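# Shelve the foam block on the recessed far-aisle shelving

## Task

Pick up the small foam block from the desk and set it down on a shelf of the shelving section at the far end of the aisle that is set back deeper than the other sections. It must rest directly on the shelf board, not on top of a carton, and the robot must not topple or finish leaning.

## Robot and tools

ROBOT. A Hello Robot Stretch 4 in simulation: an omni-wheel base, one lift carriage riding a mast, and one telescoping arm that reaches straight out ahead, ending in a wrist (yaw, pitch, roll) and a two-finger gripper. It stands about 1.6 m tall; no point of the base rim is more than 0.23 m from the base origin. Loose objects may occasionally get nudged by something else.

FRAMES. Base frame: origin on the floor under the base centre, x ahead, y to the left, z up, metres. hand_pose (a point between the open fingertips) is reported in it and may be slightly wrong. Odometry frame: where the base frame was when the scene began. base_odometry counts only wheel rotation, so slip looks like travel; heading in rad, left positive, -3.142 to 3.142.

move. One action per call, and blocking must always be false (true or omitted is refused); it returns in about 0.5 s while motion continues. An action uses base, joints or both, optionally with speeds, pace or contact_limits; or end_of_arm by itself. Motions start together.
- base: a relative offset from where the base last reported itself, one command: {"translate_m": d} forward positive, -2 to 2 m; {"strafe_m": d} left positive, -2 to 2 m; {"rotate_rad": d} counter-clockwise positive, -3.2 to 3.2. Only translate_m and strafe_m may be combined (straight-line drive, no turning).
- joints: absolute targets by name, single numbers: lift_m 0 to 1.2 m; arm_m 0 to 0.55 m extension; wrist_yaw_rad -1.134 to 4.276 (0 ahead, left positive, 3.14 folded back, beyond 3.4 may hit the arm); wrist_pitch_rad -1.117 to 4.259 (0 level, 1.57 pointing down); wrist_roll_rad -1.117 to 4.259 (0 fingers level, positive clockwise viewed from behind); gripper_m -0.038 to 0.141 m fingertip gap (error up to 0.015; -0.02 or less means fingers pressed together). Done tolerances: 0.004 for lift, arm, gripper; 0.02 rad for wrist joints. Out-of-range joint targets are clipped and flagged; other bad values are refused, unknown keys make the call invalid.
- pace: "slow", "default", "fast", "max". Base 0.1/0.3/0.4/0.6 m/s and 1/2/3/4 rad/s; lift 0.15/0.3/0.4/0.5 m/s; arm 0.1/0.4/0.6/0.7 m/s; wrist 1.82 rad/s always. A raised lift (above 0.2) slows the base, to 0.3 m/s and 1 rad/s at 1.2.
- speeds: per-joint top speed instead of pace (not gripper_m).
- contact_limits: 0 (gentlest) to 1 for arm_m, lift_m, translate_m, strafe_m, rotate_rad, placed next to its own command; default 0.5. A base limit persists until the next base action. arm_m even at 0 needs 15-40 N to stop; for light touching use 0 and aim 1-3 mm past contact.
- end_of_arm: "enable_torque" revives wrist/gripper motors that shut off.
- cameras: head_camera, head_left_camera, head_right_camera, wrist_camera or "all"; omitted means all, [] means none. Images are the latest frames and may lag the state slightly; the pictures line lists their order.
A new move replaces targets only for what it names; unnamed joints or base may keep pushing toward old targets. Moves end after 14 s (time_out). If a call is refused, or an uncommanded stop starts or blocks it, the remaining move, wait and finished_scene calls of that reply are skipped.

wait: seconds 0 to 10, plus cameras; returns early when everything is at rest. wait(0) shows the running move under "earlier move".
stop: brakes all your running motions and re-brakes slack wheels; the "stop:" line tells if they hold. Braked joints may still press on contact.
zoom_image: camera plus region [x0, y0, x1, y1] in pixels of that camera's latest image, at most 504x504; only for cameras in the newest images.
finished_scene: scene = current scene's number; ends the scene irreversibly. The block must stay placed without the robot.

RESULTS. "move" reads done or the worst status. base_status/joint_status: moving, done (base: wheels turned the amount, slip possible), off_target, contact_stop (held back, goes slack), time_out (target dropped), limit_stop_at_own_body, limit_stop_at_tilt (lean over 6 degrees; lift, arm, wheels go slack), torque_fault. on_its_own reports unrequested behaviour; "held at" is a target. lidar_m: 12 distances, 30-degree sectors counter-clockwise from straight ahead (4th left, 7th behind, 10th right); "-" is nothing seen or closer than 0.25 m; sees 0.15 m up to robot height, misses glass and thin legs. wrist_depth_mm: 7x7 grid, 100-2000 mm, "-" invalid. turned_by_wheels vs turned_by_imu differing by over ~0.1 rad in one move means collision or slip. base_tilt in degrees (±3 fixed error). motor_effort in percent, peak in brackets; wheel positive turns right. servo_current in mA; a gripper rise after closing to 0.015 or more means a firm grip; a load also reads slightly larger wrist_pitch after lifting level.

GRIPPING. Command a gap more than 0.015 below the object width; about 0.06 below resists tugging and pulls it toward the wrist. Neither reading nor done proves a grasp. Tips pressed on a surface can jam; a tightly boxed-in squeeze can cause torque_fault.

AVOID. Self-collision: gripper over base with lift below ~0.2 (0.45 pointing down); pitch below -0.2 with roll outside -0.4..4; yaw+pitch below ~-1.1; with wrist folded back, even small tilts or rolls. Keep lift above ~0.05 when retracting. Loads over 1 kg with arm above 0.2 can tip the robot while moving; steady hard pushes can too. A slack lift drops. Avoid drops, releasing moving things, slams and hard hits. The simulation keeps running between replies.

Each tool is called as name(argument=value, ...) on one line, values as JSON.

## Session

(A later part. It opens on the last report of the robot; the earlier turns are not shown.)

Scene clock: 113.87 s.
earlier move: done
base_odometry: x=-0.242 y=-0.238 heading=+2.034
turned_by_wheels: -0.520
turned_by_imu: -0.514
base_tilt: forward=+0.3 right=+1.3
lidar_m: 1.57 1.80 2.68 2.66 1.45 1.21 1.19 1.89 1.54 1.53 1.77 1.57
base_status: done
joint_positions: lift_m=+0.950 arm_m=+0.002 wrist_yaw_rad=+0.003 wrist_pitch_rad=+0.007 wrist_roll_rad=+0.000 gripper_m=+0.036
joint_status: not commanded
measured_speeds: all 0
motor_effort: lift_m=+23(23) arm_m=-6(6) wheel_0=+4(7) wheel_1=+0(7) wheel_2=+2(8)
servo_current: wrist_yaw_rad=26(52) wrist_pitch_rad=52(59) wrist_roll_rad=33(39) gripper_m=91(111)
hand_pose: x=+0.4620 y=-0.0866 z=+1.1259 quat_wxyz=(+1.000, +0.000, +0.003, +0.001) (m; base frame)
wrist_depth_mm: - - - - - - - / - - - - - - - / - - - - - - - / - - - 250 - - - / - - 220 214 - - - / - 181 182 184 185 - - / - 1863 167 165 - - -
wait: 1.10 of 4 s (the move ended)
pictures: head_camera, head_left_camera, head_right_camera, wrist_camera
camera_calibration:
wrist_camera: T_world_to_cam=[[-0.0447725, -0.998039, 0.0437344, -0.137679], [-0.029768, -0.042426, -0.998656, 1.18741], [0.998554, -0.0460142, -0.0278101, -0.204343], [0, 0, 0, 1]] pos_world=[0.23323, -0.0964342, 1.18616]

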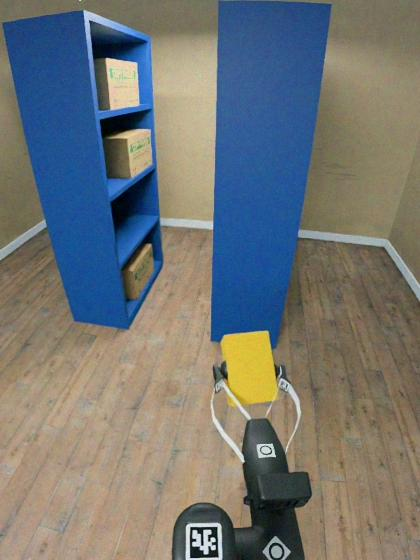

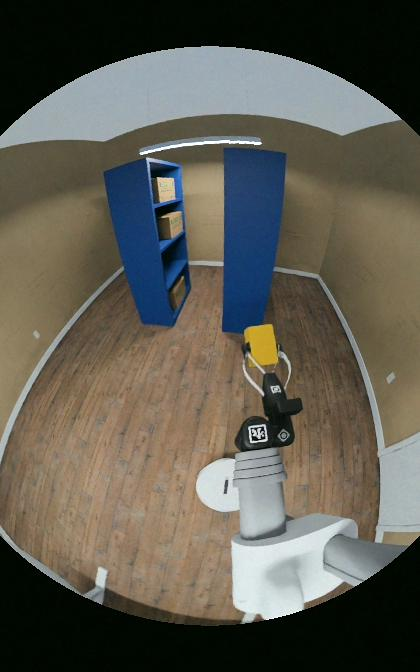

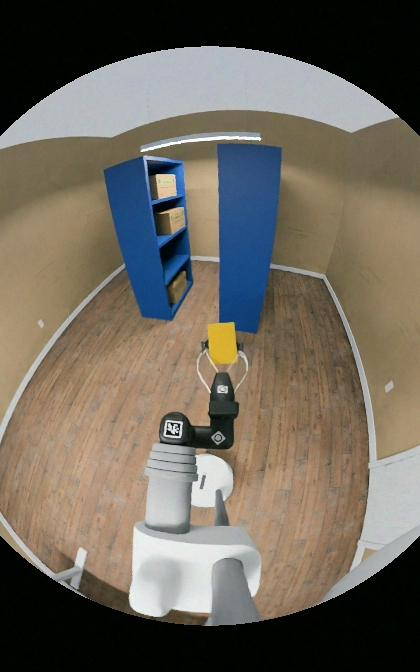

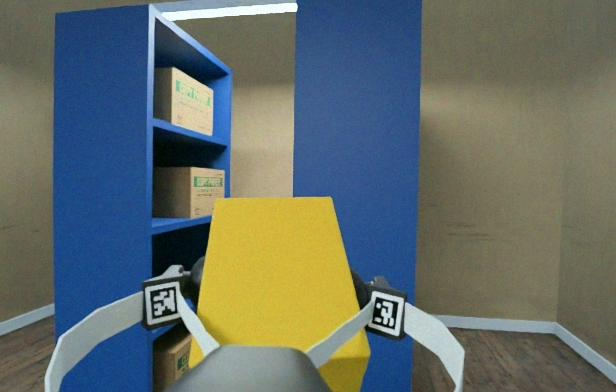

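move(base={"rotate_rad": -0.15}, blocking=false, cameras=[])

wait(seconds=2, cameras=[])

move(base={"strafe_m": 0.47, "translate_m": 0.7}, blocking=false, cameras=[])

wait(seconds=5)

Scene clock: 140.67 s.
move: moving
base_odometry: x=-0.242 y=-0.238 heading=+1.889
turned_by_wheels: -0.145
turned_by_imu: -0.144
base_tilt: forward=+0.4 right=+1.3
lidar_m: 1.57 1.80 2.73 2.67 2.71 1.23 1.18 1.26 1.57 1.54 1.65 2.34
base_status: rotate_rad moving
joint_positions: lift_m=+0.950 arm_m=+0.002 wrist_yaw_rad=+0.003 wrist_pitch_rad=+0.007 wrist_roll_rad=+0.000 gripper_m=+0.036
joint_status: not commanded
measured_speeds: translate_m=+0.001 strafe_m=+0.001 rotate_rad=-0.154 lift_m=+0.000 arm_m=+0.000 wrist_yaw_rad=+0.000 wrist_pitch_rad=+0.000 wrist_roll_rad=+0.000
motor_effort: lift_m=+23(23) arm_m=-6(6) wheel_0=+2(7) wheel_1=+1(6) wheel_2=+2(6)
servo_current: wrist_yaw_rad=39(46) wrist_pitch_rad=52(52) wrist_roll_rad=33(33) gripper_m=98(111)
hand_pose: x=+0.4620 y=-0.0866 z=+1.1259 quat_wxyz=(+1.000, +0.000, +0.003, +0.001) (m; base frame)
wrist_depth_mm: - - - - - - - / - - - - - - - / - - - - - - - / - - - 249 - - - / - - 220 214 - - - / - 186 182 184 185 - - / - 1983 167 165 - - -
pictures: none
No camera images: "cameras" was empty.

Scene clock: 141.03 s.
earlier move: done
base_odometry: x=-0.242 y=-0.238 heading=+1.885
turned_by_wheels: -0.005
turned_by_imu: -0.005
base_tilt: forward=+0.4 right=+1.3
lidar_m: 1.57 1.79 2.74 2.68 2.72 1.23 1.19 1.26 1.58 1.53 1.63 2.32
base_status: done
joint_positions: lift_m=+0.950 arm_m=+0.002 wrist_yaw_rad=+0.003 wrist_pitch_rad=+0.007 wrist_roll_rad=+0.000 gripper_m=+0.036
joint_status: not commanded
measured_speeds: all 0
motor_effort: lift_m=+23(23) arm_m=-6(6) wheel_0=+4(7) wheel_1=+0(6) wheel_2=+2(6)
servo_current: wrist_yaw_rad=39(46) wrist_pitch_rad=52(52) wrist_roll_rad=33(33) gripper_m=117(117)
hand_pose: x=+0.4620 y=-0.0866 z=+1.1259 quat_wxyz=(+1.000, +0.000, +0.003, +0.001) (m; base frame)
wrist_depth_mm: - - - - - - - / - - - - - - - / - - - - - - - / - - - 248 - - - / - - 220 214 - - - / - 185 182 185 185 - - / - - 167 165 - - -
wait: 0.37 of 2 s (the move ended)
pictures: none
No camera images: "cameras" was empty.

Scene clock: 141.53 s.
move: moving
base_odometry: x=-0.270 y=-0.215 heading=+1.885
turned_by_wheels: +0.000
turned_by_imu: +0.000
base_tilt: forward=+0.3 right=+1.3
lidar_m: 1.56 1.78 2.69 2.63 2.76 1.26 1.21 1.26 1.61 1.54 1.65 2.35
base_status: translate_m moving; strafe_m moving
joint_positions: lift_m=+0.950 arm_m=+0.002 wrist_yaw_rad=+0.003 wrist_pitch_rad=+0.007 wrist_roll_rad=+0.000 gripper_m=+0.036
joint_status: not commanded
measured_speeds: translate_m=+0.115 strafe_m=+0.076 rotate_rad=+0.002 lift_m=+0.000 arm_m=+0.000 wrist_yaw_rad=+0.000 wrist_pitch_rad=+0.000 wrist_roll_rad=+0.000
motor_effort: lift_m=+23(23) arm_m=-6(6) wheel_0=-2(4) wheel_1=+11(11) wheel_2=-8(9)
servo_current: wrist_yaw_rad=39(39) wrist_pitch_rad=26(65) wrist_roll_rad=26(26) gripper_m=98(111)
hand_pose: x=+0.4620 y=-0.0866 z=+1.1259 quat_wxyz=(+1.000, +0.000, +0.003, +0.001) (m; base frame)
wrist_depth_mm: - - - - - - - / - - - - - - - / - - - - - - - / - - - 248 - - - / - - 219 214 - - - / - 186 182 185 185 - - / - - 167 165 - - -
pictures: none
No camera images: "cameras" was empty.

Scene clock: 145.20 s.
earlier move: done
base_odometry: x=-0.905 y=+0.283 heading=+1.884
turned_by_wheels: +0.000
turned_by_imu: +0.000
base_tilt: forward=+0.4 right=+1.4
lidar_m: 1.19 0.98 2.20 2.15 2.30 1.95 1.90 1.96 2.10 2.04 2.16 0.95
base_status: done
joint_positions: lift_m=+0.950 arm_m=+0.002 wrist_yaw_rad=+0.003 wrist_pitch_rad=+0.007 wrist_roll_rad=+0.000 gripper_m=+0.036
joint_status: not commanded
measured_speeds: all 0
motor_effort: lift_m=+23(23) arm_m=-6(6) wheel_0=-4(6) wheel_1=+0(12) wheel_2=-1(10)
servo_current: wrist_yaw_rad=39(46) wrist_pitch_rad=59(72) wrist_roll_rad=26(33) gripper_m=98(117)
hand_pose: x=+0.4620 y=-0.0866 z=+1.1259 quat_wxyz=(+1.000, +0.000, +0.003, +0.001) (m; base frame)
wrist_depth_mm: - - - - 976 - - / - 750 - - 1576 - - / - - - - 1708 - - / - - 1576 - - - - / - 723 212 215 715 - - / - 182 182 185 185 - - / - - - 164 - - -
wait: 3.67 of 5 s (the move ended)
pictures: head_camera, head_left_camera, head_right_camera, wrist_camera
camera_calibration:
wrist_camera: T_world_to_cam=[[-0.044972, -0.99803, 0.0437391, -0.137637], [-0.0297765, -0.0424248, -0.998656, 1.18742], [0.998544, -0.0462139, -0.0278099, -0.204361], [0, 0, 0, 1]] pos_world=[0.233231, -0.0964339, 1.18616]

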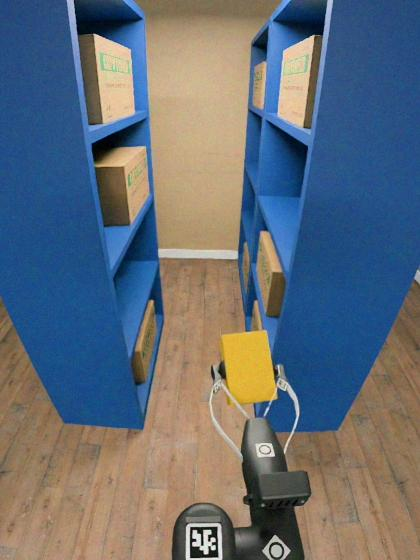

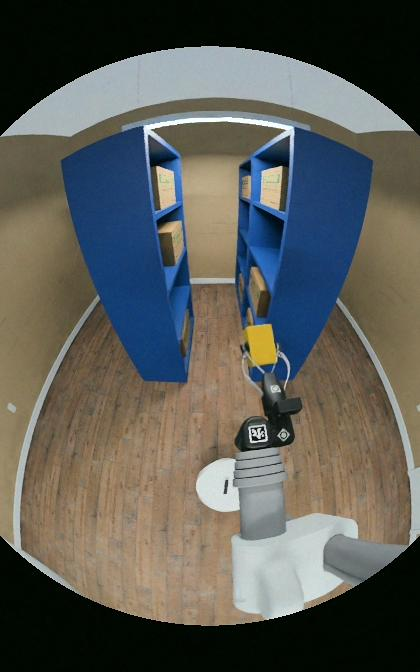

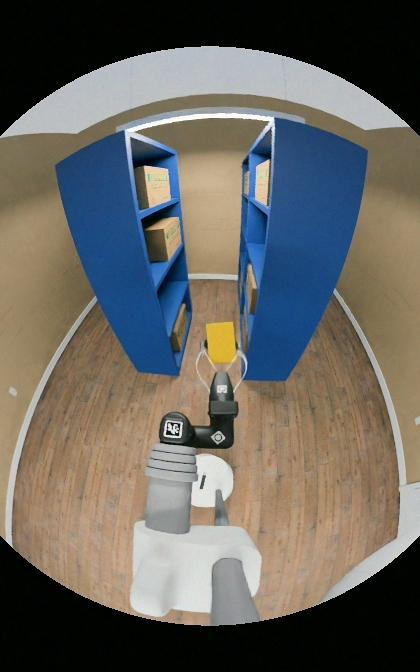

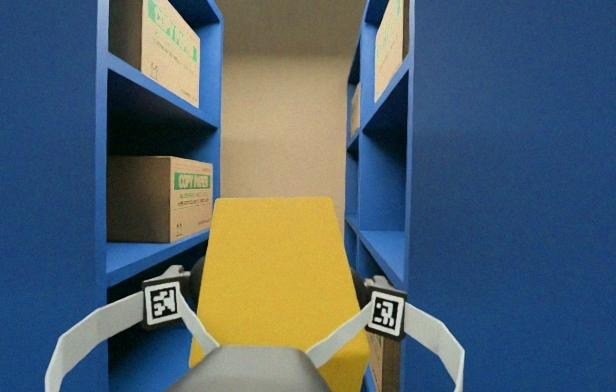

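zoom_image(camera="head_camera", region=[60, 0, 340, 420])

Scaled by 1.200 from the camera's 420x560 image, which has a finer 1200x1600 frame.

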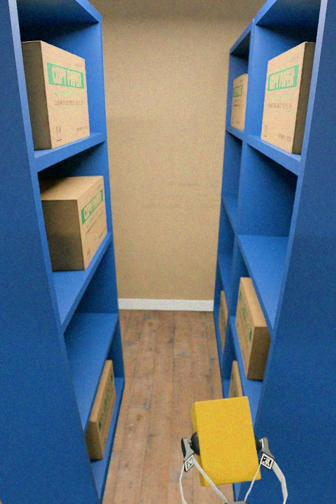

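move(base={"rotate_rad": -0.07}, blocking=false, cameras=[])

wait(seconds=2, cameras=[])

move(base={"strafe_m": 0.08, "translate_m": 0.35}, blocking=false, cameras=[])

wait(seconds=5)

Scene clock: 180.43 s.
move: moving
base_odometry: x=-0.905 y=+0.283 heading=+1.815
turned_by_wheels: -0.070
turned_by_imu: -0.070
base_tilt: forward=+0.1 right=+1.5
lidar_m: 0.92 0.97 2.28 2.13 2.25 2.78 1.91 1.92 2.10 2.05 2.12 0.96
base_status: rotate_rad moving
joint_positions: lift_m=+0.950 arm_m=+0.002 wrist_yaw_rad=+0.003 wrist_pitch_rad=+0.007 wrist_roll_rad=+0.000 gripper_m=+0.036
joint_status: not commanded
measured_speeds: all 0
motor_effort: lift_m=+23(23) arm_m=-6(6) wheel_0=+1(6) wheel_1=+0(5) wheel_2=-1(7)
servo_current: wrist_yaw_rad=26(39) wrist_pitch_rad=52(65) wrist_roll_rad=33(33) gripper_m=104(111)
hand_pose: x=+0.4620 y=-0.0866 z=+1.1259 quat_wxyz=(+1.000, +0.000, +0.003, +0.001) (m; base frame)
wrist_depth_mm: - - - - - - - / - - - - - - - / - - - - - - - / - - - - - - - / - - 213 214 - - - / - 181 181 184 183 - - / - - - 165 - - -
pictures: none
No camera images: "cameras" was empty.

Scene clock: 180.63 s.
earlier move: done
base_odometry: x=-0.905 y=+0.283 heading=+1.815
turned_by_wheels: +0.000
turned_by_imu: +0.000
base_tilt: forward=+0.3 right=+1.3
lidar_m: 0.96 0.97 2.23 2.16 2.23 2.82 1.90 1.90 2.12 2.04 2.13 0.94
base_status: done
joint_positions: lift_m=+0.950 arm_m=+0.002 wrist_yaw_rad=+0.003 wrist_pitch_rad=+0.007 wrist_roll_rad=+0.000 gripper_m=+0.036
joint_status: not commanded
measured_speeds: all 0
motor_effort: lift_m=+23(23) arm_m=-6(6) wheel_0=+1(6) wheel_1=+2(5) wheel_2=+0(7)
servo_current: wrist_yaw_rad=39(39) wrist_pitch_rad=39(65) wrist_roll_rad=33(33) gripper_m=98(111)
hand_pose: x=+0.4620 y=-0.0866 z=+1.1259 quat_wxyz=(+1.000, +0.000, +0.003, +0.001) (m; base frame)
wrist_depth_mm: - - - - 1008 - - / - - - - - - - / - - - - - - - / - - - - - - - / - - 213 215 - - - / - 181 181 184 183 - - / - - - 165 - - -
wait: 0.20 of 2 s (the move ended)
pictures: none
No camera images: "cameras" was empty.

Scene clock: 181.13 s.
move: moving
base_odometry: x=-0.920 y=+0.313 heading=+1.815
turned_by_wheels: +0.000
turned_by_imu: +0.000
base_tilt: forward=+0.3 right=+1.4
lidar_m: 0.91 0.95 2.28 2.14 2.23 2.85 1.94 1.95 2.14 2.04 2.14 0.92
base_status: translate_m moving; strafe_m moving
joint_positions: lift_m=+0.950 arm_m=+0.002 wrist_yaw_rad=+0.003 wrist_pitch_rad=+0.007 wrist_roll_rad=+0.000 gripper_m=+0.036
joint_status: not commanded
measured_speeds: translate_m=+0.124 strafe_m=+0.028 rotate_rad=+0.002 lift_m=+0.000 arm_m=+0.000 wrist_yaw_rad=+0.000 wrist_pitch_rad=+0.000 wrist_roll_rad=+0.000
motor_effort: lift_m=+23(23) arm_m=-6(6) wheel_0=+5(6) wheel_1=+7(8) wheel_2=-9(9)
servo_current: wrist_yaw_rad=39(39) wrist_pitch_rad=46(59) wrist_roll_rad=26(33) gripper_m=111(111)
hand_pose: x=+0.4620 y=-0.0866 z=+1.1259 quat_wxyz=(+1.000, +0.000, +0.003, +0.001) (m; base frame)
wrist_depth_mm: - - - - 1008 - - / - - - - - - - / - - - - - - - / - - - - - - - / - - 213 214 - - - / 1537 180 181 184 183 - - / - - - 165 - - -
pictures: none
No camera images: "cameras" was empty.

Scene clock: 183.27 s.
earlier move: done
base_odometry: x=-1.067 y=+0.603 heading=+1.815
turned_by_wheels: +0.000
turned_by_imu: +0.000
base_tilt: forward=+0.3 right=+1.5
lidar_m: 1.17 0.62 0.78 2.07 2.13 2.96 3.03 2.30 2.23 2.12 0.81 0.65
base_status: done
joint_positions: lift_m=+0.950 arm_m=+0.002 wrist_yaw_rad=+0.003 wrist_pitch_rad=+0.007 wrist_roll_rad=+0.000 gripper_m=+0.036
joint_status: not commanded
measured_speeds: all 0
motor_effort: lift_m=+23(23) arm_m=-6(6) wheel_0=+2(7) wheel_1=+2(8) wheel_2=+1(11)
servo_current: wrist_yaw_rad=39(46) wrist_pitch_rad=46(59) wrist_roll_rad=26(33) gripper_m=104(111)
hand_pose: x=+0.4620 y=-0.0866 z=+1.1259 quat_wxyz=(+1.000, +0.000, +0.003, +0.001) (m; base frame)
wrist_depth_mm: 609 960 - - 820 389 362 / - - - - 1576 387 366 / - - - - - 384 366 / - - - - - 384 368 / - - 213 214 - 384 368 / 591 181 181 184 185 370 370 / - - - 164 768 370 373
wait: 2.13 of 5 s (the move ended)
pictures: head_camera, head_left_camera, head_right_camera, wrist_camera
camera_calibration:
wrist_camera: T_world_to_cam=[[-0.044972, -0.99803, 0.0437391, -0.137637], [-0.0297765, -0.0424248, -0.998656, 1.18742], [0.998544, -0.0462139, -0.0278099, -0.204361], [0, 0, 0, 1]] pos_world=[0.233231, -0.0964339, 1.18616]

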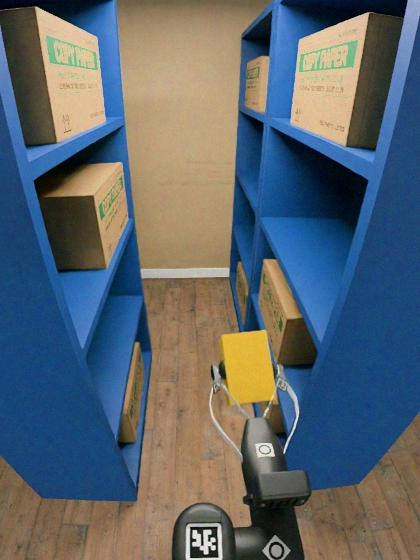

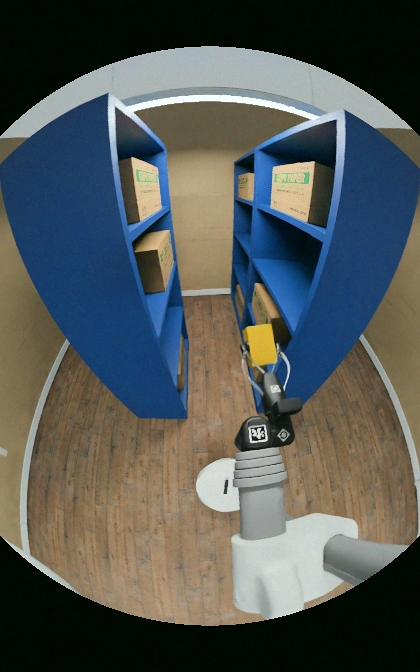

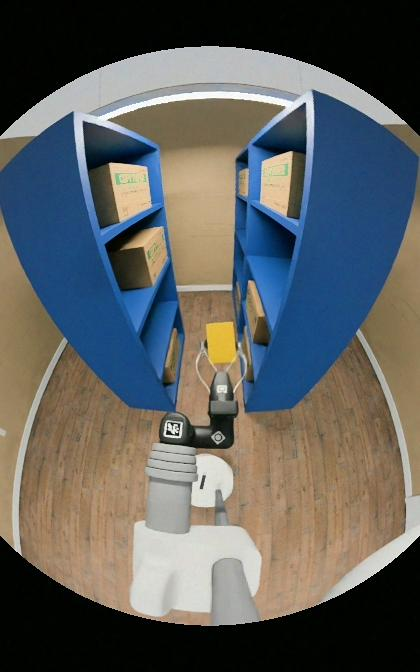

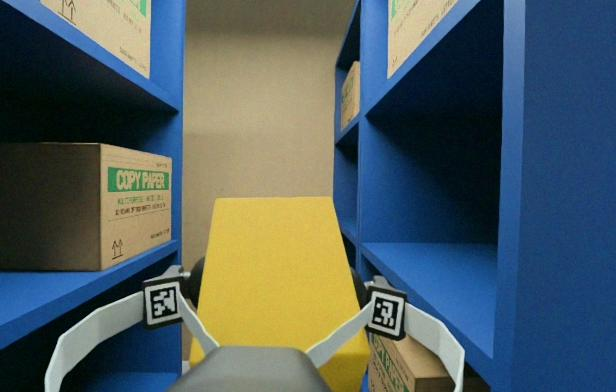

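zoom_image(camera="head_camera", region=[200, 0, 400, 440])

zoom_image(camera="head_camera", region=[0, 0, 200, 520])

Scaled by 1.145 from the camera's 420x560 image, which has a finer 1200x1600 frame.

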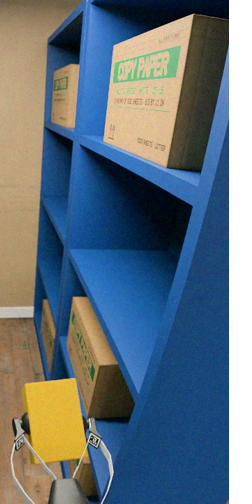

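Region (0, 0, 200, 520) is 200x520 pixels. A region can be at most 504 by 504 pixels.

move(base={"translate_m": 0.9}, contact_limits={"translate_m": 0.2}, blocking=false, cameras=[])

wait(seconds=5)

Scene clock: 197.43 s.
move: moving
base_odometry: x=-1.075 y=+0.635 heading=+1.815
turned_by_wheels: +0.000
turned_by_imu: -0.001
base_tilt: forward=+0.4 right=+1.5
lidar_m: 1.17 0.58 0.73 2.10 2.16 2.94 3.06 2.32 2.24 2.11 0.78 0.62
base_status: translate_m moving
joint_positions: lift_m=+0.950 arm_m=+0.002 wrist_yaw_rad=+0.003 wrist_pitch_rad=+0.007 wrist_roll_rad=+0.000 gripper_m=+0.036
joint_status: not commanded
measured_speeds: translate_m=+0.123 strafe_m=+0.001 rotate_rad=+0.001 lift_m=+0.000 arm_m=+0.000 wrist_yaw_rad=+0.000 wrist_pitch_rad=+0.000 wrist_roll_rad=+0.000
motor_effort: lift_m=+23(23) arm_m=-6(6) wheel_0=+7(7) wheel_1=+6(7) wheel_2=-9(9)
servo_current: wrist_yaw_rad=26(46) wrist_pitch_rad=46(59) wrist_roll_rad=33(33) gripper_m=117(117)
contact_limits: translate_m 0.2
hand_pose: x=+0.4620 y=-0.0866 z=+1.1259 quat_wxyz=(+1.000, +0.000, +0.003, +0.001) (m; base frame)
wrist_depth_mm: 627 917 - - 878 - 338 / - - - - - 353 340 / - - - - - 375 340 / - 1160 - - - 373 343 / - 960 221 215 - 368 343 / 574 181 182 185 182 347 349 / 1205 - 167 165 788 364 349
pictures: none
No camera images: "cameras" was empty.

Scene clock: 201.40 s.
earlier move: done
base_odometry: x=-1.285 y=+1.477 heading=+1.815
turned_by_wheels: +0.000
turned_by_imu: -0.001
base_tilt: forward=+0.3 right=+1.2
lidar_m: 1.09 0.42 0.31 0.28 0.28 0.42 4.00 3.57 0.30 0.26 0.29 0.41
base_status: done
joint_positions: lift_m=+0.950 arm_m=+0.002 wrist_yaw_rad=+0.003 wrist_pitch_rad=+0.007 wrist_roll_rad=+0.000 gripper_m=+0.036
joint_status: not commanded
measured_speeds: all 0
motor_effort: lift_m=+23(23) arm_m=-6(6) wheel_0=+3(8) wheel_1=+1(7) wheel_2=+2(10)
servo_current: wrist_yaw_rad=46(52) wrist_pitch_rad=52(65) wrist_roll_rad=26(33) gripper_m=98(117)
contact_limits: translate_m 0.2
hand_pose: x=+0.4620 y=-0.0866 z=+1.1259 quat_wxyz=(+1.000, +0.000, +0.003, +0.001) (m; base frame)
wrist_depth_mm: - - - - 842 427 - / - - - - 1138 404 - / 1308 - - - - 410 - / 1308 - - 249 - 413 - / 1336 - 211 214 - 413 - / 1308 180 182 184 185 415 - / - - - 165 - 144 -
wait: 3.97 of 5 s (the move ended)
pictures: head_camera, head_left_camera, head_right_camera, wrist_camera
camera_calibration:
wrist_camera: T_world_to_cam=[[-0.044972, -0.99803, 0.0437391, -0.137637], [-0.0297765, -0.0424248, -0.998656, 1.18742], [0.998544, -0.0462139, -0.0278099, -0.204361], [0, 0, 0, 1]] pos_world=[0.233231, -0.0964339, 1.18616]

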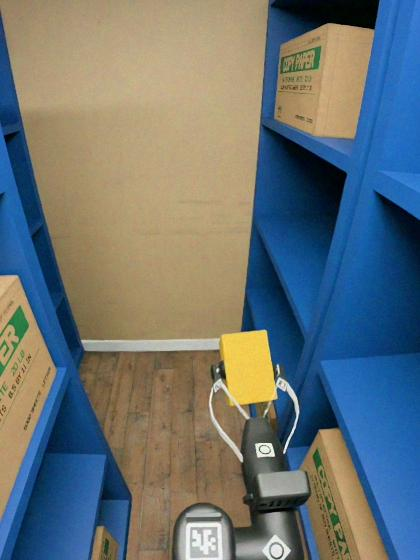

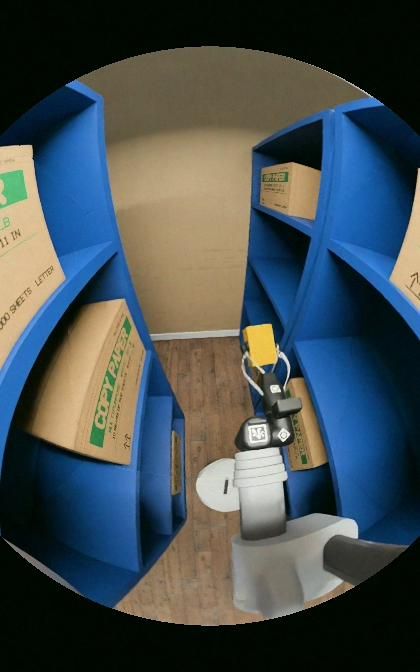

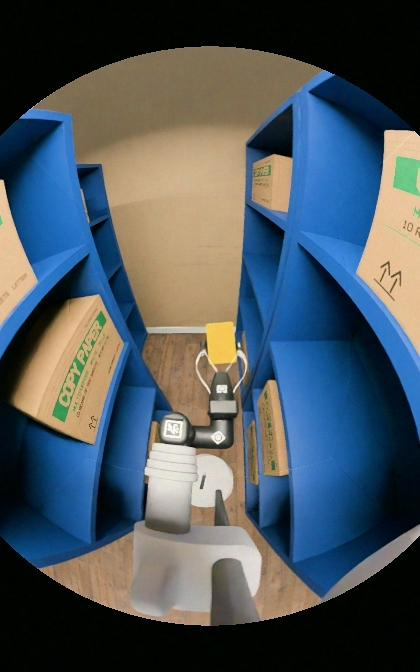

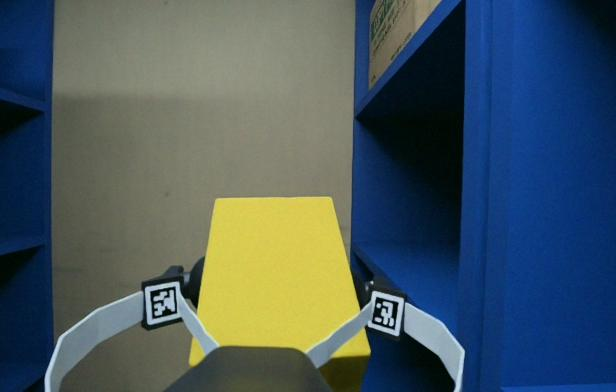

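move(base={"translate_m": 0.85}, contact_limits={"translate_m": 0.2}, blocking=false, cameras=[])

wait(seconds=5)

Scene clock: 220.87 s.
move: moving
base_odometry: x=-1.293 y=+1.508 heading=+1.815
turned_by_wheels: +0.000
turned_by_imu: -0.001
base_tilt: forward=+0.3 right=+1.4
lidar_m: 1.07 0.42 0.30 0.27 0.29 0.41 4.03 0.43 0.29 0.26 0.28 0.41
base_status: translate_m moving
joint_positions: lift_m=+0.950 arm_m=+0.002 wrist_yaw_rad=+0.003 wrist_pitch_rad=+0.007 wrist_roll_rad=+0.000 gripper_m=+0.036
joint_status: not commanded
measured_speeds: translate_m=+0.126 strafe_m=+0.001 rotate_rad=-0.005 lift_m=+0.000 arm_m=+0.000 wrist_yaw_rad=+0.000 wrist_pitch_rad=+0.000 wrist_roll_rad=+0.000
motor_effort: lift_m=+23(23) arm_m=-6(6) wheel_0=+7(7) wheel_1=+6(8) wheel_2=-9(9)
servo_current: wrist_yaw_rad=39(46) wrist_pitch_rad=39(59) wrist_roll_rad=26(33) gripper_m=98(104)
contact_limits: translate_m 0.2
hand_pose: x=+0.4620 y=-0.0866 z=+1.1259 quat_wxyz=(+1.000, +0.000, +0.003, +0.001) (m; base frame)
wrist_depth_mm: - - - - 891 382 - / 1255 - - - 1042 379 - / 1255 - - - - 382 - / 1281 - - 250 - 384 - / 1229 - 211 215 - 387 - / 1255 181 181 184 183 387 - / 1255 - - 165 - 347 -
pictures: none
No camera images: "cameras" was empty.

Scene clock: 224.67 s.
earlier move: done
base_odometry: x=-1.491 y=+2.301 heading=+1.816
turned_by_wheels: +0.000
turned_by_imu: -0.001
base_tilt: forward=+0.2 right=+1.4
lidar_m: 0.67 0.70 0.80 0.74 0.39 0.45 1.18 0.38 0.26 0.25 0.26 0.35
base_status: done
joint_positions: lift_m=+0.950 arm_m=+0.002 wrist_yaw_rad=+0.003 wrist_pitch_rad=+0.007 wrist_roll_rad=+0.000 gripper_m=+0.036
joint_status: not commanded
measured_speeds: all 0
motor_effort: lift_m=+23(23) arm_m=-6(6) wheel_0=+1(7) wheel_1=+1(8) wheel_2=+1(10)
servo_current: wrist_yaw_rad=33(46) wrist_pitch_rad=65(72) wrist_roll_rad=26(39) gripper_m=98(117)
contact_limits: translate_m 0.2
hand_pose: x=+0.4620 y=-0.0866 z=+1.1259 quat_wxyz=(+1.000, +0.000, +0.003, +0.001) (m; base frame)
wrist_depth_mm: 462 473 473 480 - 433 439 / 469 473 473 - - 439 439 / 469 477 - - - 439 442 / 469 477 - 248 - 442 445 / 477 - 212 214 480 442 445 / - 181 181 184 185 445 449 / - - - 165 - 375 427
wait: 3.80 of 5 s (the move ended)
pictures: head_camera, head_left_camera, head_right_camera, wrist_camera
camera_calibration:
wrist_camera: T_world_to_cam=[[-0.044972, -0.99803, 0.0437391, -0.137637], [-0.0297765, -0.0424248, -0.998656, 1.18742], [0.998544, -0.0462139, -0.0278099, -0.204361], [0, 0, 0, 1]] pos_world=[0.233231, -0.0964339, 1.18616]

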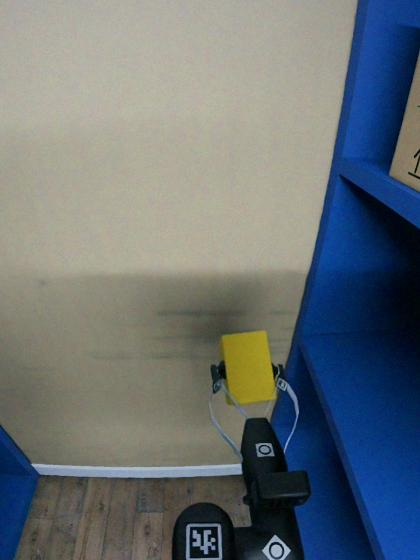

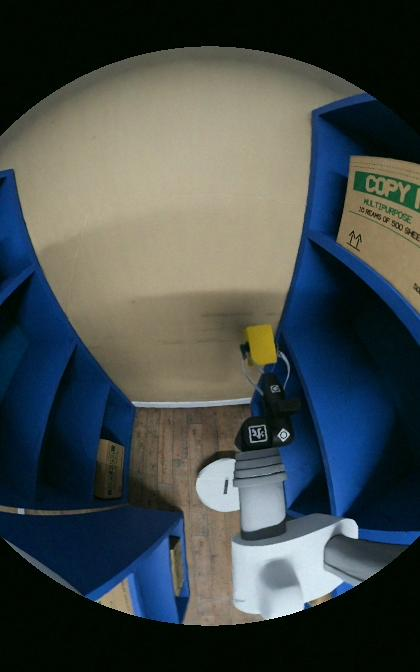

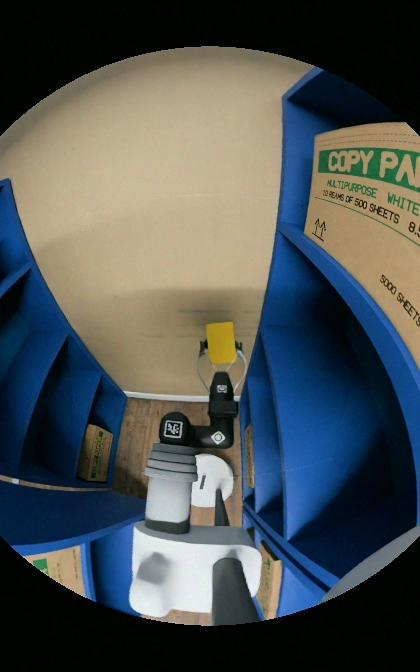

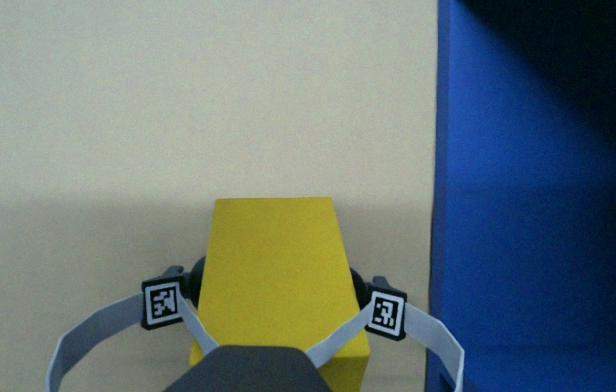

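move(base={"strafe_m": 0.08, "translate_m": 0.02}, blocking=false, cameras=[])

wait(seconds=2, cameras=[])

move(base={"rotate_rad": 1.57}, contact_limits={"rotate_rad": 0.2}, blocking=false, cameras=[])

wait(seconds=4)

Scene clock: 232.47 s.
move: moving
base_odometry: x=-1.524 y=+2.301 heading=+1.815
turned_by_wheels: +0.000
turned_by_imu: -0.001
base_tilt: forward=+0.3 right=+1.4
lidar_m: 0.65 0.69 0.77 0.69 0.36 0.38 1.08 0.46 0.29 0.27 0.30 0.41
base_status: translate_m moving; strafe_m moving
joint_positions: lift_m=+0.950 arm_m=+0.002 wrist_yaw_rad=+0.003 wrist_pitch_rad=+0.007 wrist_roll_rad=+0.000 gripper_m=+0.036
joint_status: not commanded
measured_speeds: translate_m=+0.031 strafe_m=+0.126 rotate_rad=+0.001 lift_m=+0.000 arm_m=+0.000 wrist_yaw_rad=+0.000 wrist_pitch_rad=+0.000 wrist_roll_rad=+0.000
motor_effort: lift_m=+23(23) arm_m=-6(6) wheel_0=-7(9) wheel_1=+9(9) wheel_2=-5(5)
servo_current: wrist_yaw_rad=33(46) wrist_pitch_rad=46(59) wrist_roll_rad=20(33) gripper_m=98(104)
hand_pose: x=+0.4620 y=-0.0866 z=+1.1259 quat_wxyz=(+1.000, +0.000, +0.003, +0.001) (m; base frame)
wrist_depth_mm: 455 459 466 473 477 433 436 / 455 466 466 473 - 433 439 / 462 462 469 477 - 439 439 / 459 469 473 250 - 436 442 / 466 469 220 214 - 442 445 / 469 187 182 184 185 445 445 / 469 477 160 165 - 397 424
pictures: none
No camera images: "cameras" was empty.

Scene clock: 233.37 s.
earlier move: done
base_odometry: x=-1.573 y=+2.301 heading=+1.815
turned_by_wheels: +0.000
turned_by_imu: +0.000
base_tilt: forward=+0.5 right=+1.2
lidar_m: 0.64 0.68 0.72 0.66 0.36 0.34 0.87 0.52 0.35 0.33 0.35 0.48
base_status: done
joint_positions: lift_m=+0.950 arm_m=+0.002 wrist_yaw_rad=+0.003 wrist_pitch_rad=+0.007 wrist_roll_rad=+0.000 gripper_m=+0.036
joint_status: not commanded
measured_speeds: all 0
motor_effort: lift_m=+23(23) arm_m=-6(6) wheel_0=-1(9) wheel_1=+0(9) wheel_2=-3(5)
servo_current: wrist_yaw_rad=46(46) wrist_pitch_rad=52(65) wrist_roll_rad=33(39) gripper_m=104(111)
hand_pose: x=+0.4620 y=-0.0866 z=+1.1259 quat_wxyz=(+1.000, +0.000, +0.003, +0.001) (m; base frame)
wrist_depth_mm: 445 449 452 455 459 462 415 / 449 452 455 459 462 466 418 / 449 452 455 459 462 469 418 / 452 452 459 459 466 466 421 / 452 459 220 214 469 473 427 / 455 186 182 185 185 473 424 / 459 466 167 165 477 427 424
wait: 0.90 of 2 s (the move ended)
pictures: none
No camera images: "cameras" was empty.

Scene clock: 233.87 s.
move: moving
base_odometry: x=-1.573 y=+2.301 heading=+2.044
turned_by_wheels: +0.229
turned_by_imu: +0.226
base_tilt: forward=+0.4 right=+1.3
lidar_m: 0.65 0.75 0.68 0.54 0.35 0.43 0.82 0.42 0.31 0.32 0.40 0.65
base_status: rotate_rad moving
joint_positions: lift_m=+0.950 arm_m=+0.002 wrist_yaw_rad=+0.003 wrist_pitch_rad=+0.007 wrist_roll_rad=+0.000 gripper_m=+0.036
joint_status: not commanded
measured_speeds: translate_m=+0.000 strafe_m=-0.001 rotate_rad=+0.873 lift_m=+0.000 arm_m=+0.000 wrist_yaw_rad=+0.000 wrist_pitch_rad=+0.000 wrist_roll_rad=+0.000
motor_effort: lift_m=+23(23) arm_m=-6(6) wheel_0=-8(8) wheel_1=-7(7) wheel_2=-7(7)
servo_current: wrist_yaw_rad=33(46) wrist_pitch_rad=46(59) wrist_roll_rad=26(33) gripper_m=104(111)
contact_limits: rotate_rad 0.2
hand_pose: x=+0.4620 y=-0.0866 z=+1.1259 quat_wxyz=(+1.000, +0.000, +0.003, +0.001) (m; base frame)
wrist_depth_mm: - 473 462 449 436 418 407 / - 473 462 445 436 421 410 / - - 466 452 436 424 413 / - - 469 449 442 427 415 / - - 219 214 439 427 415 / - 181 182 184 185 427 418 / - - - 165 442 427 418
pictures: none
No camera images: "cameras" was empty.

Scene clock: 235.53 s.
earlier move: done
base_odometry: x=-1.573 y=+2.301 heading=-2.898
turned_by_wheels: +1.341
turned_by_imu: +1.323
base_tilt: forward=+0.4 right=+1.5
lidar_m: 0.67 0.38 0.32 0.87 0.53 0.37 0.34 0.37 0.48 0.65 0.68 0.70
base_status: done
joint_positions: lift_m=+0.950 arm_m=+0.002 wrist_yaw_rad=+0.003 wrist_pitch_rad=+0.007 wrist_roll_rad=+0.000 gripper_m=+0.036
joint_status: not commanded
measured_speeds: all 0
motor_effort: lift_m=+23(23) arm_m=-6(6) wheel_0=-2(9) wheel_1=+0(8) wheel_2=-2(9)
servo_current: wrist_yaw_rad=39(46) wrist_pitch_rad=26(59) wrist_roll_rad=26(33) gripper_m=98(111)
contact_limits: rotate_rad 0.2
hand_pose: x=+0.4620 y=-0.0866 z=+1.1259 quat_wxyz=(+1.000, +0.000, +0.003, +0.001) (m; base frame)
wrist_depth_mm: 462 - - - - - - / 469 - - - - - - / 473 - - - - - - / 473 - - 248 - 960 - / 477 - 212 215 - - - / 469 181 181 184 183 - - / 473 - - 165 - 144 -
wait: 1.67 of 4 s (the move ended)
pictures: head_camera, head_left_camera, head_right_camera, wrist_camera
camera_calibration:
wrist_camera: T_world_to_cam=[[-0.0449763, -0.99803, 0.0437374, -0.137634], [-0.0296767, -0.0424276, -0.998659, 1.1874], [0.998547, -0.046214, -0.02771, -0.20448], [0, 0, 0, 1]] pos_world=[0.233231, -0.0964339, 1.18616]

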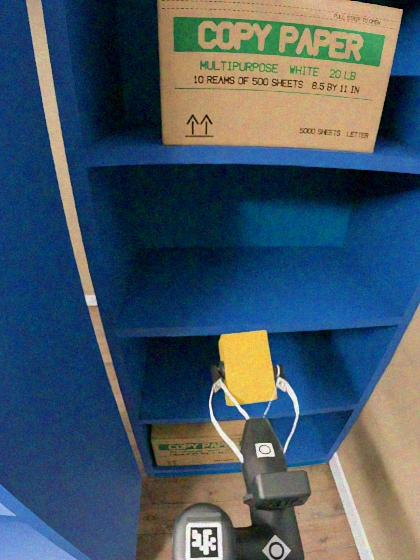

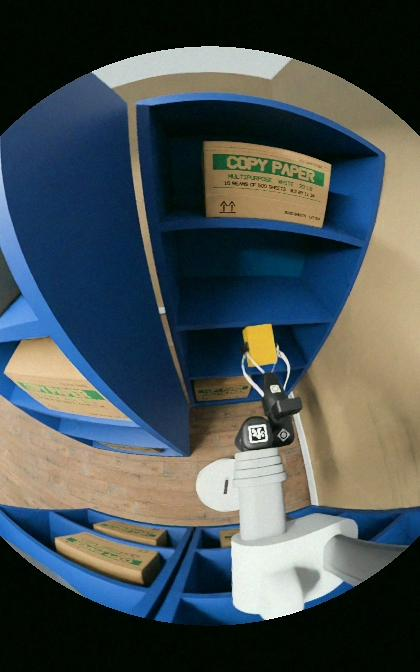

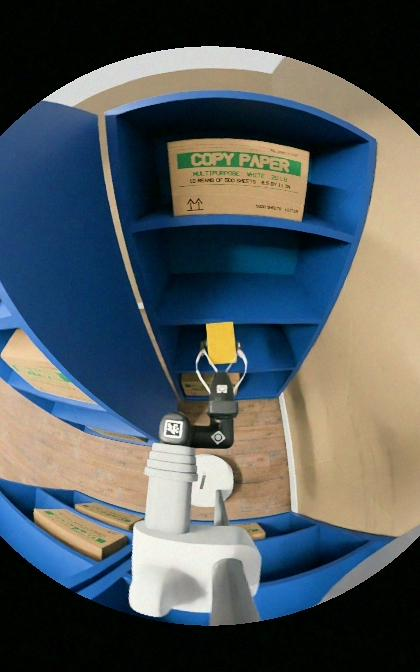

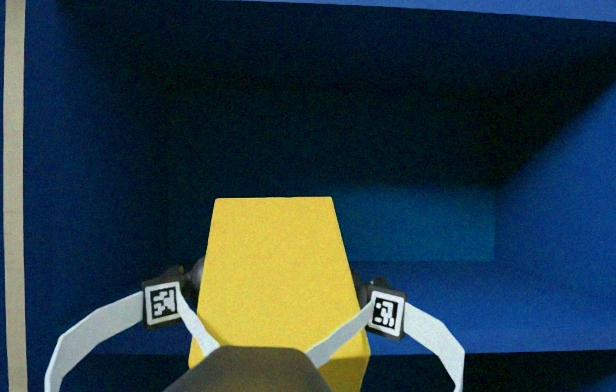

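move(joints={"lift_m": 1.08, "wrist_pitch_rad": 0.602}, blocking=false, cameras=[])

wait(seconds=2, cameras=[])

move(joints={"arm_m": 0.2}, blocking=false, cameras=[])

wait(seconds=3, cameras=["head_camera", "wrist_camera"])

Scene clock: 253.43 s.
move: moving
base_odometry: x=-1.573 y=+2.301 heading=-2.898
turned_by_wheels: +0.000
turned_by_imu: -0.001
base_tilt: forward=+0.3 right=+1.3
lidar_m: 0.65 0.37 0.33 0.86 0.52 0.35 0.34 0.36 0.49 0.65 0.68 0.70
base_status: not commanded
joint_positions: lift_m=+0.989 arm_m=+0.002 wrist_yaw_rad=+0.003 wrist_pitch_rad=+0.545 wrist_roll_rad=+0.000 gripper_m=+0.036
joint_status: lift_m moving; wrist_pitch_rad moving
measured_speeds: translate_m=+0.000 strafe_m=+0.000 rotate_rad=+0.000 lift_m=+0.149 arm_m=+0.000 wrist_yaw_rad=+0.000 wrist_pitch_rad=+0.983 wrist_roll_rad=+0.000
motor_effort: lift_m=+27(28) arm_m=-6(6) wheel_0=-2(2) wheel_1=+0(0) wheel_2=-2(2)
servo_current: wrist_yaw_rad=39(39) wrist_pitch_rad=52(65) wrist_roll_rad=26(33) gripper_m=111(111)
contact_limits: rotate_rad 0.2
hand_pose: x=+0.4202 y=-0.0867 z=+1.0176 quat_wxyz=(+0.963, +0.000, +0.269, +0.001) (m; base frame)
wrist_depth_mm: 462 - - - - - - / 466 - - - - - - / 484 - - - - - - / 517 - - 247 - 1078 - / 512 - 212 214 - 1025 - / 488 181 182 185 185 - - / 484 759 166 165 - 144 768
pictures: none
No camera images: "cameras" was empty.

Scene clock: 254.53 s.
earlier move: done
base_odometry: x=-1.573 y=+2.301 heading=-2.898
turned_by_wheels: +0.000
turned_by_imu: +0.000
base_tilt: forward=+0.3 right=+1.3
lidar_m: 0.66 0.36 0.34 0.83 0.52 0.35 0.35 0.37 0.46 0.65 0.68 0.72
base_status: not commanded
joint_positions: lift_m=+1.080 arm_m=+0.002 wrist_yaw_rad=+0.003 wrist_pitch_rad=+0.602 wrist_roll_rad=+0.000 gripper_m=+0.036
joint_status: all done
measured_speeds: all 0
motor_effort: lift_m=+24(28) arm_m=-6(6) wheel_0=-2(2) wheel_1=+0(0) wheel_2=-2(2)
servo_current: wrist_yaw_rad=33(46) wrist_pitch_rad=33(65) wrist_roll_rad=26(33) gripper_m=104(117)
contact_limits: rotate_rad 0.2
hand_pose: x=+0.4113 y=-0.0868 z=+1.0946 quat_wxyz=(+0.955, +0.000, +0.296, +0.001) (m; base frame)
wrist_depth_mm: 469 - - - - - - / 466 - - - - - - / 504 - - - - - - / 521 - - 248 - - - / - - 212 215 - - - / - 181 181 185 183 891 768 / 488 - 165 165 - 144 -
wait: 1.10 of 2 s (the move ended)
pictures: none
No camera images: "cameras" was empty.

Scene clock: 255.03 s.
move: moving
base_odometry: x=-1.573 y=+2.301 heading=-2.898
turned_by_wheels: +0.000
turned_by_imu: +0.000
base_tilt: forward=+0.2 right=+1.4
lidar_m: 0.67 0.35 0.35 0.85 0.53 0.36 0.33 0.37 0.47 0.66 0.67 0.70
base_status: not commanded
joint_positions: lift_m=+1.080 arm_m=+0.054 wrist_yaw_rad=+0.003 wrist_pitch_rad=+0.602 wrist_roll_rad=+0.000 gripper_m=+0.036
joint_status: arm_m moving
measured_speeds: translate_m=+0.000 strafe_m=+0.000 rotate_rad=+0.000 lift_m=+0.000 arm_m=+0.198 wrist_yaw_rad=+0.000 wrist_pitch_rad=+0.000 wrist_roll_rad=+0.000
motor_effort: lift_m=+24(24) arm_m=+6(8) wheel_0=-2(2) wheel_1=+0(0) wheel_2=-2(2)
servo_current: wrist_yaw_rad=39(46) wrist_pitch_rad=46(52) wrist_roll_rad=33(39) gripper_m=91(111)
contact_limits: rotate_rad 0.2
hand_pose: x=+0.4634 y=-0.0868 z=+1.0945 quat_wxyz=(+0.955, +0.000, +0.296, +0.001) (m; base frame)
wrist_depth_mm: 455 - 778 - - - - / 459 - - - - - - / 462 - - - - - - / 504 - - 248 - - - / 530 - 212 214 - 1078 - / 500 181 182 185 183 878 - / 135 788 166 165 - 144 -
pictures: none
No camera images: "cameras" was empty.

Scene clock: 256.23 s.
earlier move: done
base_odometry: x=-1.573 y=+2.301 heading=-2.898
turned_by_wheels: +0.000
turned_by_imu: +0.000
base_tilt: forward=+0.5 right=+1.5
lidar_m: 0.68 0.38 0.34 0.86 0.53 0.37 0.34 0.37 0.46 0.64 0.66 0.69
base_status: not commanded
joint_positions: lift_m=+1.080 arm_m=+0.200 wrist_yaw_rad=+0.003 wrist_pitch_rad=+0.602 wrist_roll_rad=+0.000 gripper_m=+0.036
joint_status: all done
measured_speeds: all 0
motor_effort: lift_m=+24(24) arm_m=+6(9) wheel_0=-2(2) wheel_1=+0(0) wheel_2=-2(2)
servo_current: wrist_yaw_rad=33(46) wrist_pitch_rad=52(52) wrist_roll_rad=26(39) gripper_m=98(111)
contact_limits: rotate_rad 0.2
hand_pose: x=+0.6086 y=-0.0868 z=+1.0945 quat_wxyz=(+0.955, +0.000, +0.296, +0.001) (m; base frame)
wrist_depth_mm: 452 654 661 668 676 668 676 / 452 707 723 732 732 723 723 / 455 - - - - - - / 433 445 248 249 459 - - / 382 384 220 214 399 402 402 / 433 182 181 185 185 399 - / 455 759 166 165 759 750 -
wait: 1.20 of 3 s (the move ended)
pictures: head_camera, wrist_camera
camera_calibration:
wrist_camera: T_world_to_cam=[[-0.0122793, -0.997942, 0.0629367, -0.170772], [-0.584199, -0.043922, -0.810421, 1.29174], [0.811517, -0.046719, -0.582458, 0.36923], [0, 0, 0, 1]] pos_world=[0.452898, -0.0964348, 1.27266]

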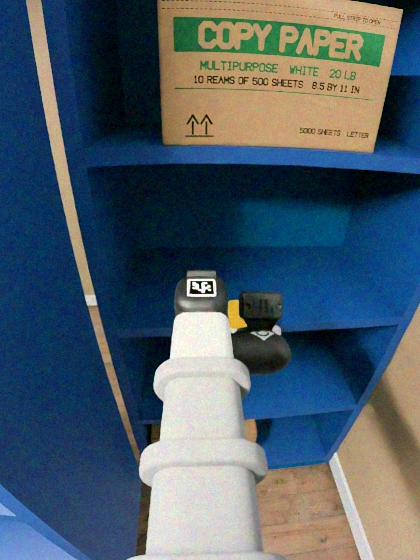

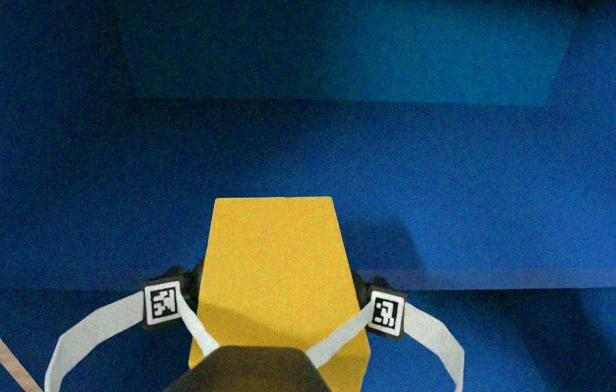

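move(joints={"arm_m": 0.43}, blocking=false, cameras=[])

wait(seconds=3, cameras=[])

move(joints={"lift_m": 1.022}, pace="slow", contact_limits={"lift_m": 0.2}, blocking=false, cameras=[])

wait(seconds=3, cameras=["head_camera", "wrist_camera", "head_right_camera"])

Scene clock: 268.33 s.
move: moving
base_odometry: x=-1.573 y=+2.301 heading=-2.898
turned_by_wheels: +0.000
turned_by_imu: -0.001
base_tilt: forward=+0.5 right=+1.4
lidar_m: 0.67 0.35 0.34 0.86 0.53 0.36 0.34 0.36 0.48 0.64 0.67 0.73
base_status: not commanded
joint_positions: lift_m=+1.080 arm_m=+0.252 wrist_yaw_rad=+0.003 wrist_pitch_rad=+0.602 wrist_roll_rad=+0.000 gripper_m=+0.036
joint_status: arm_m moving
measured_speeds: translate_m=+0.000 strafe_m=+0.000 rotate_rad=+0.000 lift_m=+0.000 arm_m=+0.198 wrist_yaw_rad=+0.000 wrist_pitch_rad=+0.000 wrist_roll_rad=+0.000
motor_effort: lift_m=+24(24) arm_m=+8(9) wheel_0=-2(2) wheel_1=+0(0) wheel_2=-2(2)
servo_current: wrist_yaw_rad=39(46) wrist_pitch_rad=46(46) wrist_roll_rad=33(33) gripper_m=111(111)
contact_limits: rotate_rad 0.2
hand_pose: x=+0.6611 y=-0.0868 z=+1.0945 quat_wxyz=(+0.955, +0.000, +0.296, +0.001) (m; base frame)
wrist_depth_mm: 469 603 615 627 621 634 640 / 469 661 668 668 691 699 699 / 473 - - - - - - / 439 445 246 249 459 - - / 379 384 220 214 397 402 404 / 330 186 181 185 186 359 364 / 439 732 165 165 759 750 -
pictures: none
No camera images: "cameras" was empty.

Scene clock: 269.63 s.
earlier move: done
base_odometry: x=-1.573 y=+2.301 heading=-2.898
turned_by_wheels: +0.000
turned_by_imu: +0.000
base_tilt: forward=+0.3 right=+1.4
lidar_m: 0.64 0.36 0.31 0.84 0.54 0.38 0.34 0.37 0.49 0.65 0.65 0.72
base_status: not commanded
joint_positions: lift_m=+1.080 arm_m=+0.430 wrist_yaw_rad=+0.003 wrist_pitch_rad=+0.602 wrist_roll_rad=+0.000 gripper_m=+0.036
joint_status: all done
measured_speeds: all 0
motor_effort: lift_m=+24(24) arm_m=+6(9) wheel_0=-2(2) wheel_1=+0(0) wheel_2=-2(2)
servo_current: wrist_yaw_rad=39(46) wrist_pitch_rad=39(59) wrist_roll_rad=33(33) gripper_m=104(111)
contact_limits: rotate_rad 0.2
hand_pose: x=+0.8386 y=-0.0868 z=+1.0945 quat_wxyz=(+0.955, +0.000, +0.296, +0.001) (m; base frame)
wrist_depth_mm: 436 442 445 445 449 455 455 / 466 480 488 492 492 496 500 / 469 525 525 535 539 544 549 / 442 445 246 248 459 - - / 379 382 220 215 399 402 404 / 324 187 182 184 185 342 342 / 279 283 167 165 293 286 304
wait: 1.30 of 3 s (the move ended)
pictures: none
No camera images: "cameras" was empty.

Scene clock: 270.13 s.
move: moving
base_odometry: x=-1.573 y=+2.301 heading=-2.898
turned_by_wheels: +0.000
turned_by_imu: +0.000
base_tilt: forward=+0.3 right=+1.5
lidar_m: 0.65 0.36 0.34 0.86 0.56 0.35 0.33 0.36 0.46 0.64 0.68 0.72
base_status: not commanded
joint_positions: lift_m=+1.054 arm_m=+0.430 wrist_yaw_rad=+0.003 wrist_pitch_rad=+0.602 wrist_roll_rad=+0.000 gripper_m=+0.036
joint_status: lift_m moving
measured_speeds: translate_m=+0.000 strafe_m=+0.000 rotate_rad=+0.000 lift_m=-0.099 arm_m=+0.000 wrist_yaw_rad=+0.000 wrist_pitch_rad=+0.000 wrist_roll_rad=+0.000
motor_effort: lift_m=+11(22) arm_m=+6(7) wheel_0=-2(2) wheel_1=+0(0) wheel_2=-2(2)
servo_current: wrist_yaw_rad=33(46) wrist_pitch_rad=39(46) wrist_roll_rad=26(33) gripper_m=111(111)
contact_limits: lift_m 0.2; rotate_rad 0.2
hand_pose: x=+0.8386 y=-0.0868 z=+1.0692 quat_wxyz=(+0.955, +0.000, +0.296, +0.001) (m; base frame)
wrist_depth_mm: 439 442 445 449 455 455 455 / 466 484 484 492 496 496 496 / 473 521 525 530 535 539 539 / 421 427 415 439 430 436 439 / 351 355 220 215 368 373 373 / 298 187 182 185 186 315 317 / 258 263 167 165 264 265 281
pictures: none
No camera images: "cameras" was empty.

Scene clock: 271.00 s.
earlier move: done
base_odometry: x=-1.573 y=+2.301 heading=-2.898
turned_by_wheels: +0.000
turned_by_imu: +0.000
base_tilt: forward=+0.4 right=+1.4
lidar_m: 0.65 0.35 0.33 0.85 0.51 0.36 0.35 0.37 0.48 0.64 0.69 0.68
base_status: not commanded
joint_positions: lift_m=+1.022 arm_m=+0.430 wrist_yaw_rad=+0.003 wrist_pitch_rad=+0.602 wrist_roll_rad=+0.000 gripper_m=+0.036
joint_status: all done
measured_speeds: all 0
motor_effort: lift_m=+14(22) arm_m=+6(7) wheel_0=-2(2) wheel_1=+0(0) wheel_2=-2(2)
servo_current: wrist_yaw_rad=39(46) wrist_pitch_rad=39(52) wrist_roll_rad=33(33) gripper_m=104(111)
contact_limits: lift_m 0.2; rotate_rad 0.2
hand_pose: x=+0.8386 y=-0.0868 z=+1.0374 quat_wxyz=(+0.955, +0.000, +0.296, +0.001) (m; base frame)
wrist_depth_mm: 439 442 445 449 449 452 455 / 466 484 492 488 496 500 500 / 433 442 445 452 462 525 530 / 362 366 373 377 384 387 392 / 301 304 218 214 315 319 320 / 256 186 181 184 186 270 270 / 217 224 165 165 227 228 241
wait: 0.87 of 3 s (the move ended)
pictures: head_camera, head_right_camera, wrist_camera
camera_calibration:
wrist_camera: T_world_to_cam=[[-0.0122793, -0.997942, 0.0629367, -0.164353], [-0.584199, -0.043922, -0.810421, 1.37989], [0.811517, -0.046719, -0.582458, 0.149241], [0, 0, 0, 1]] pos_world=[0.682998, -0.0964348, 1.21556]

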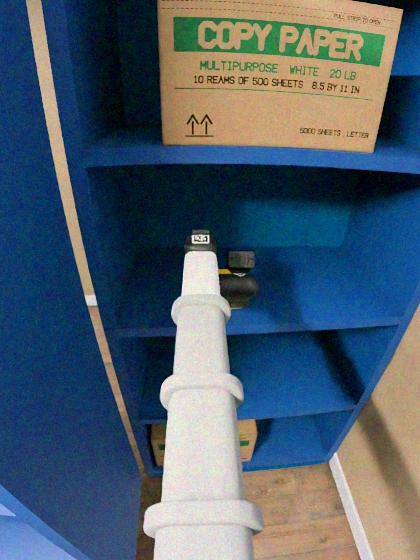

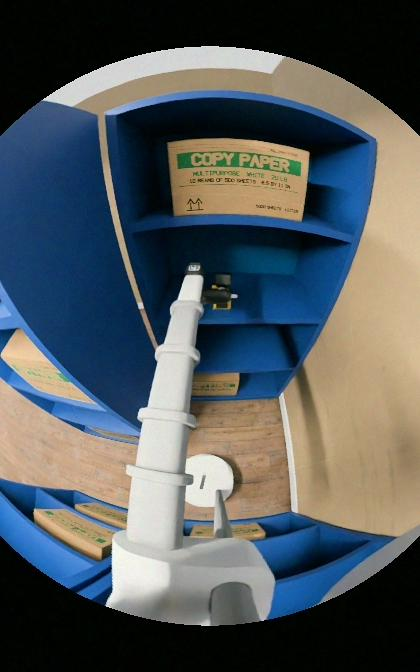

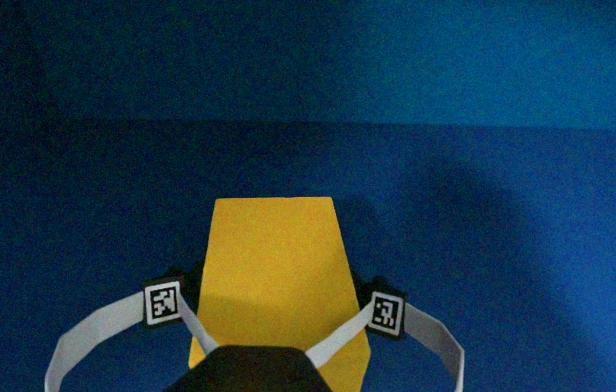

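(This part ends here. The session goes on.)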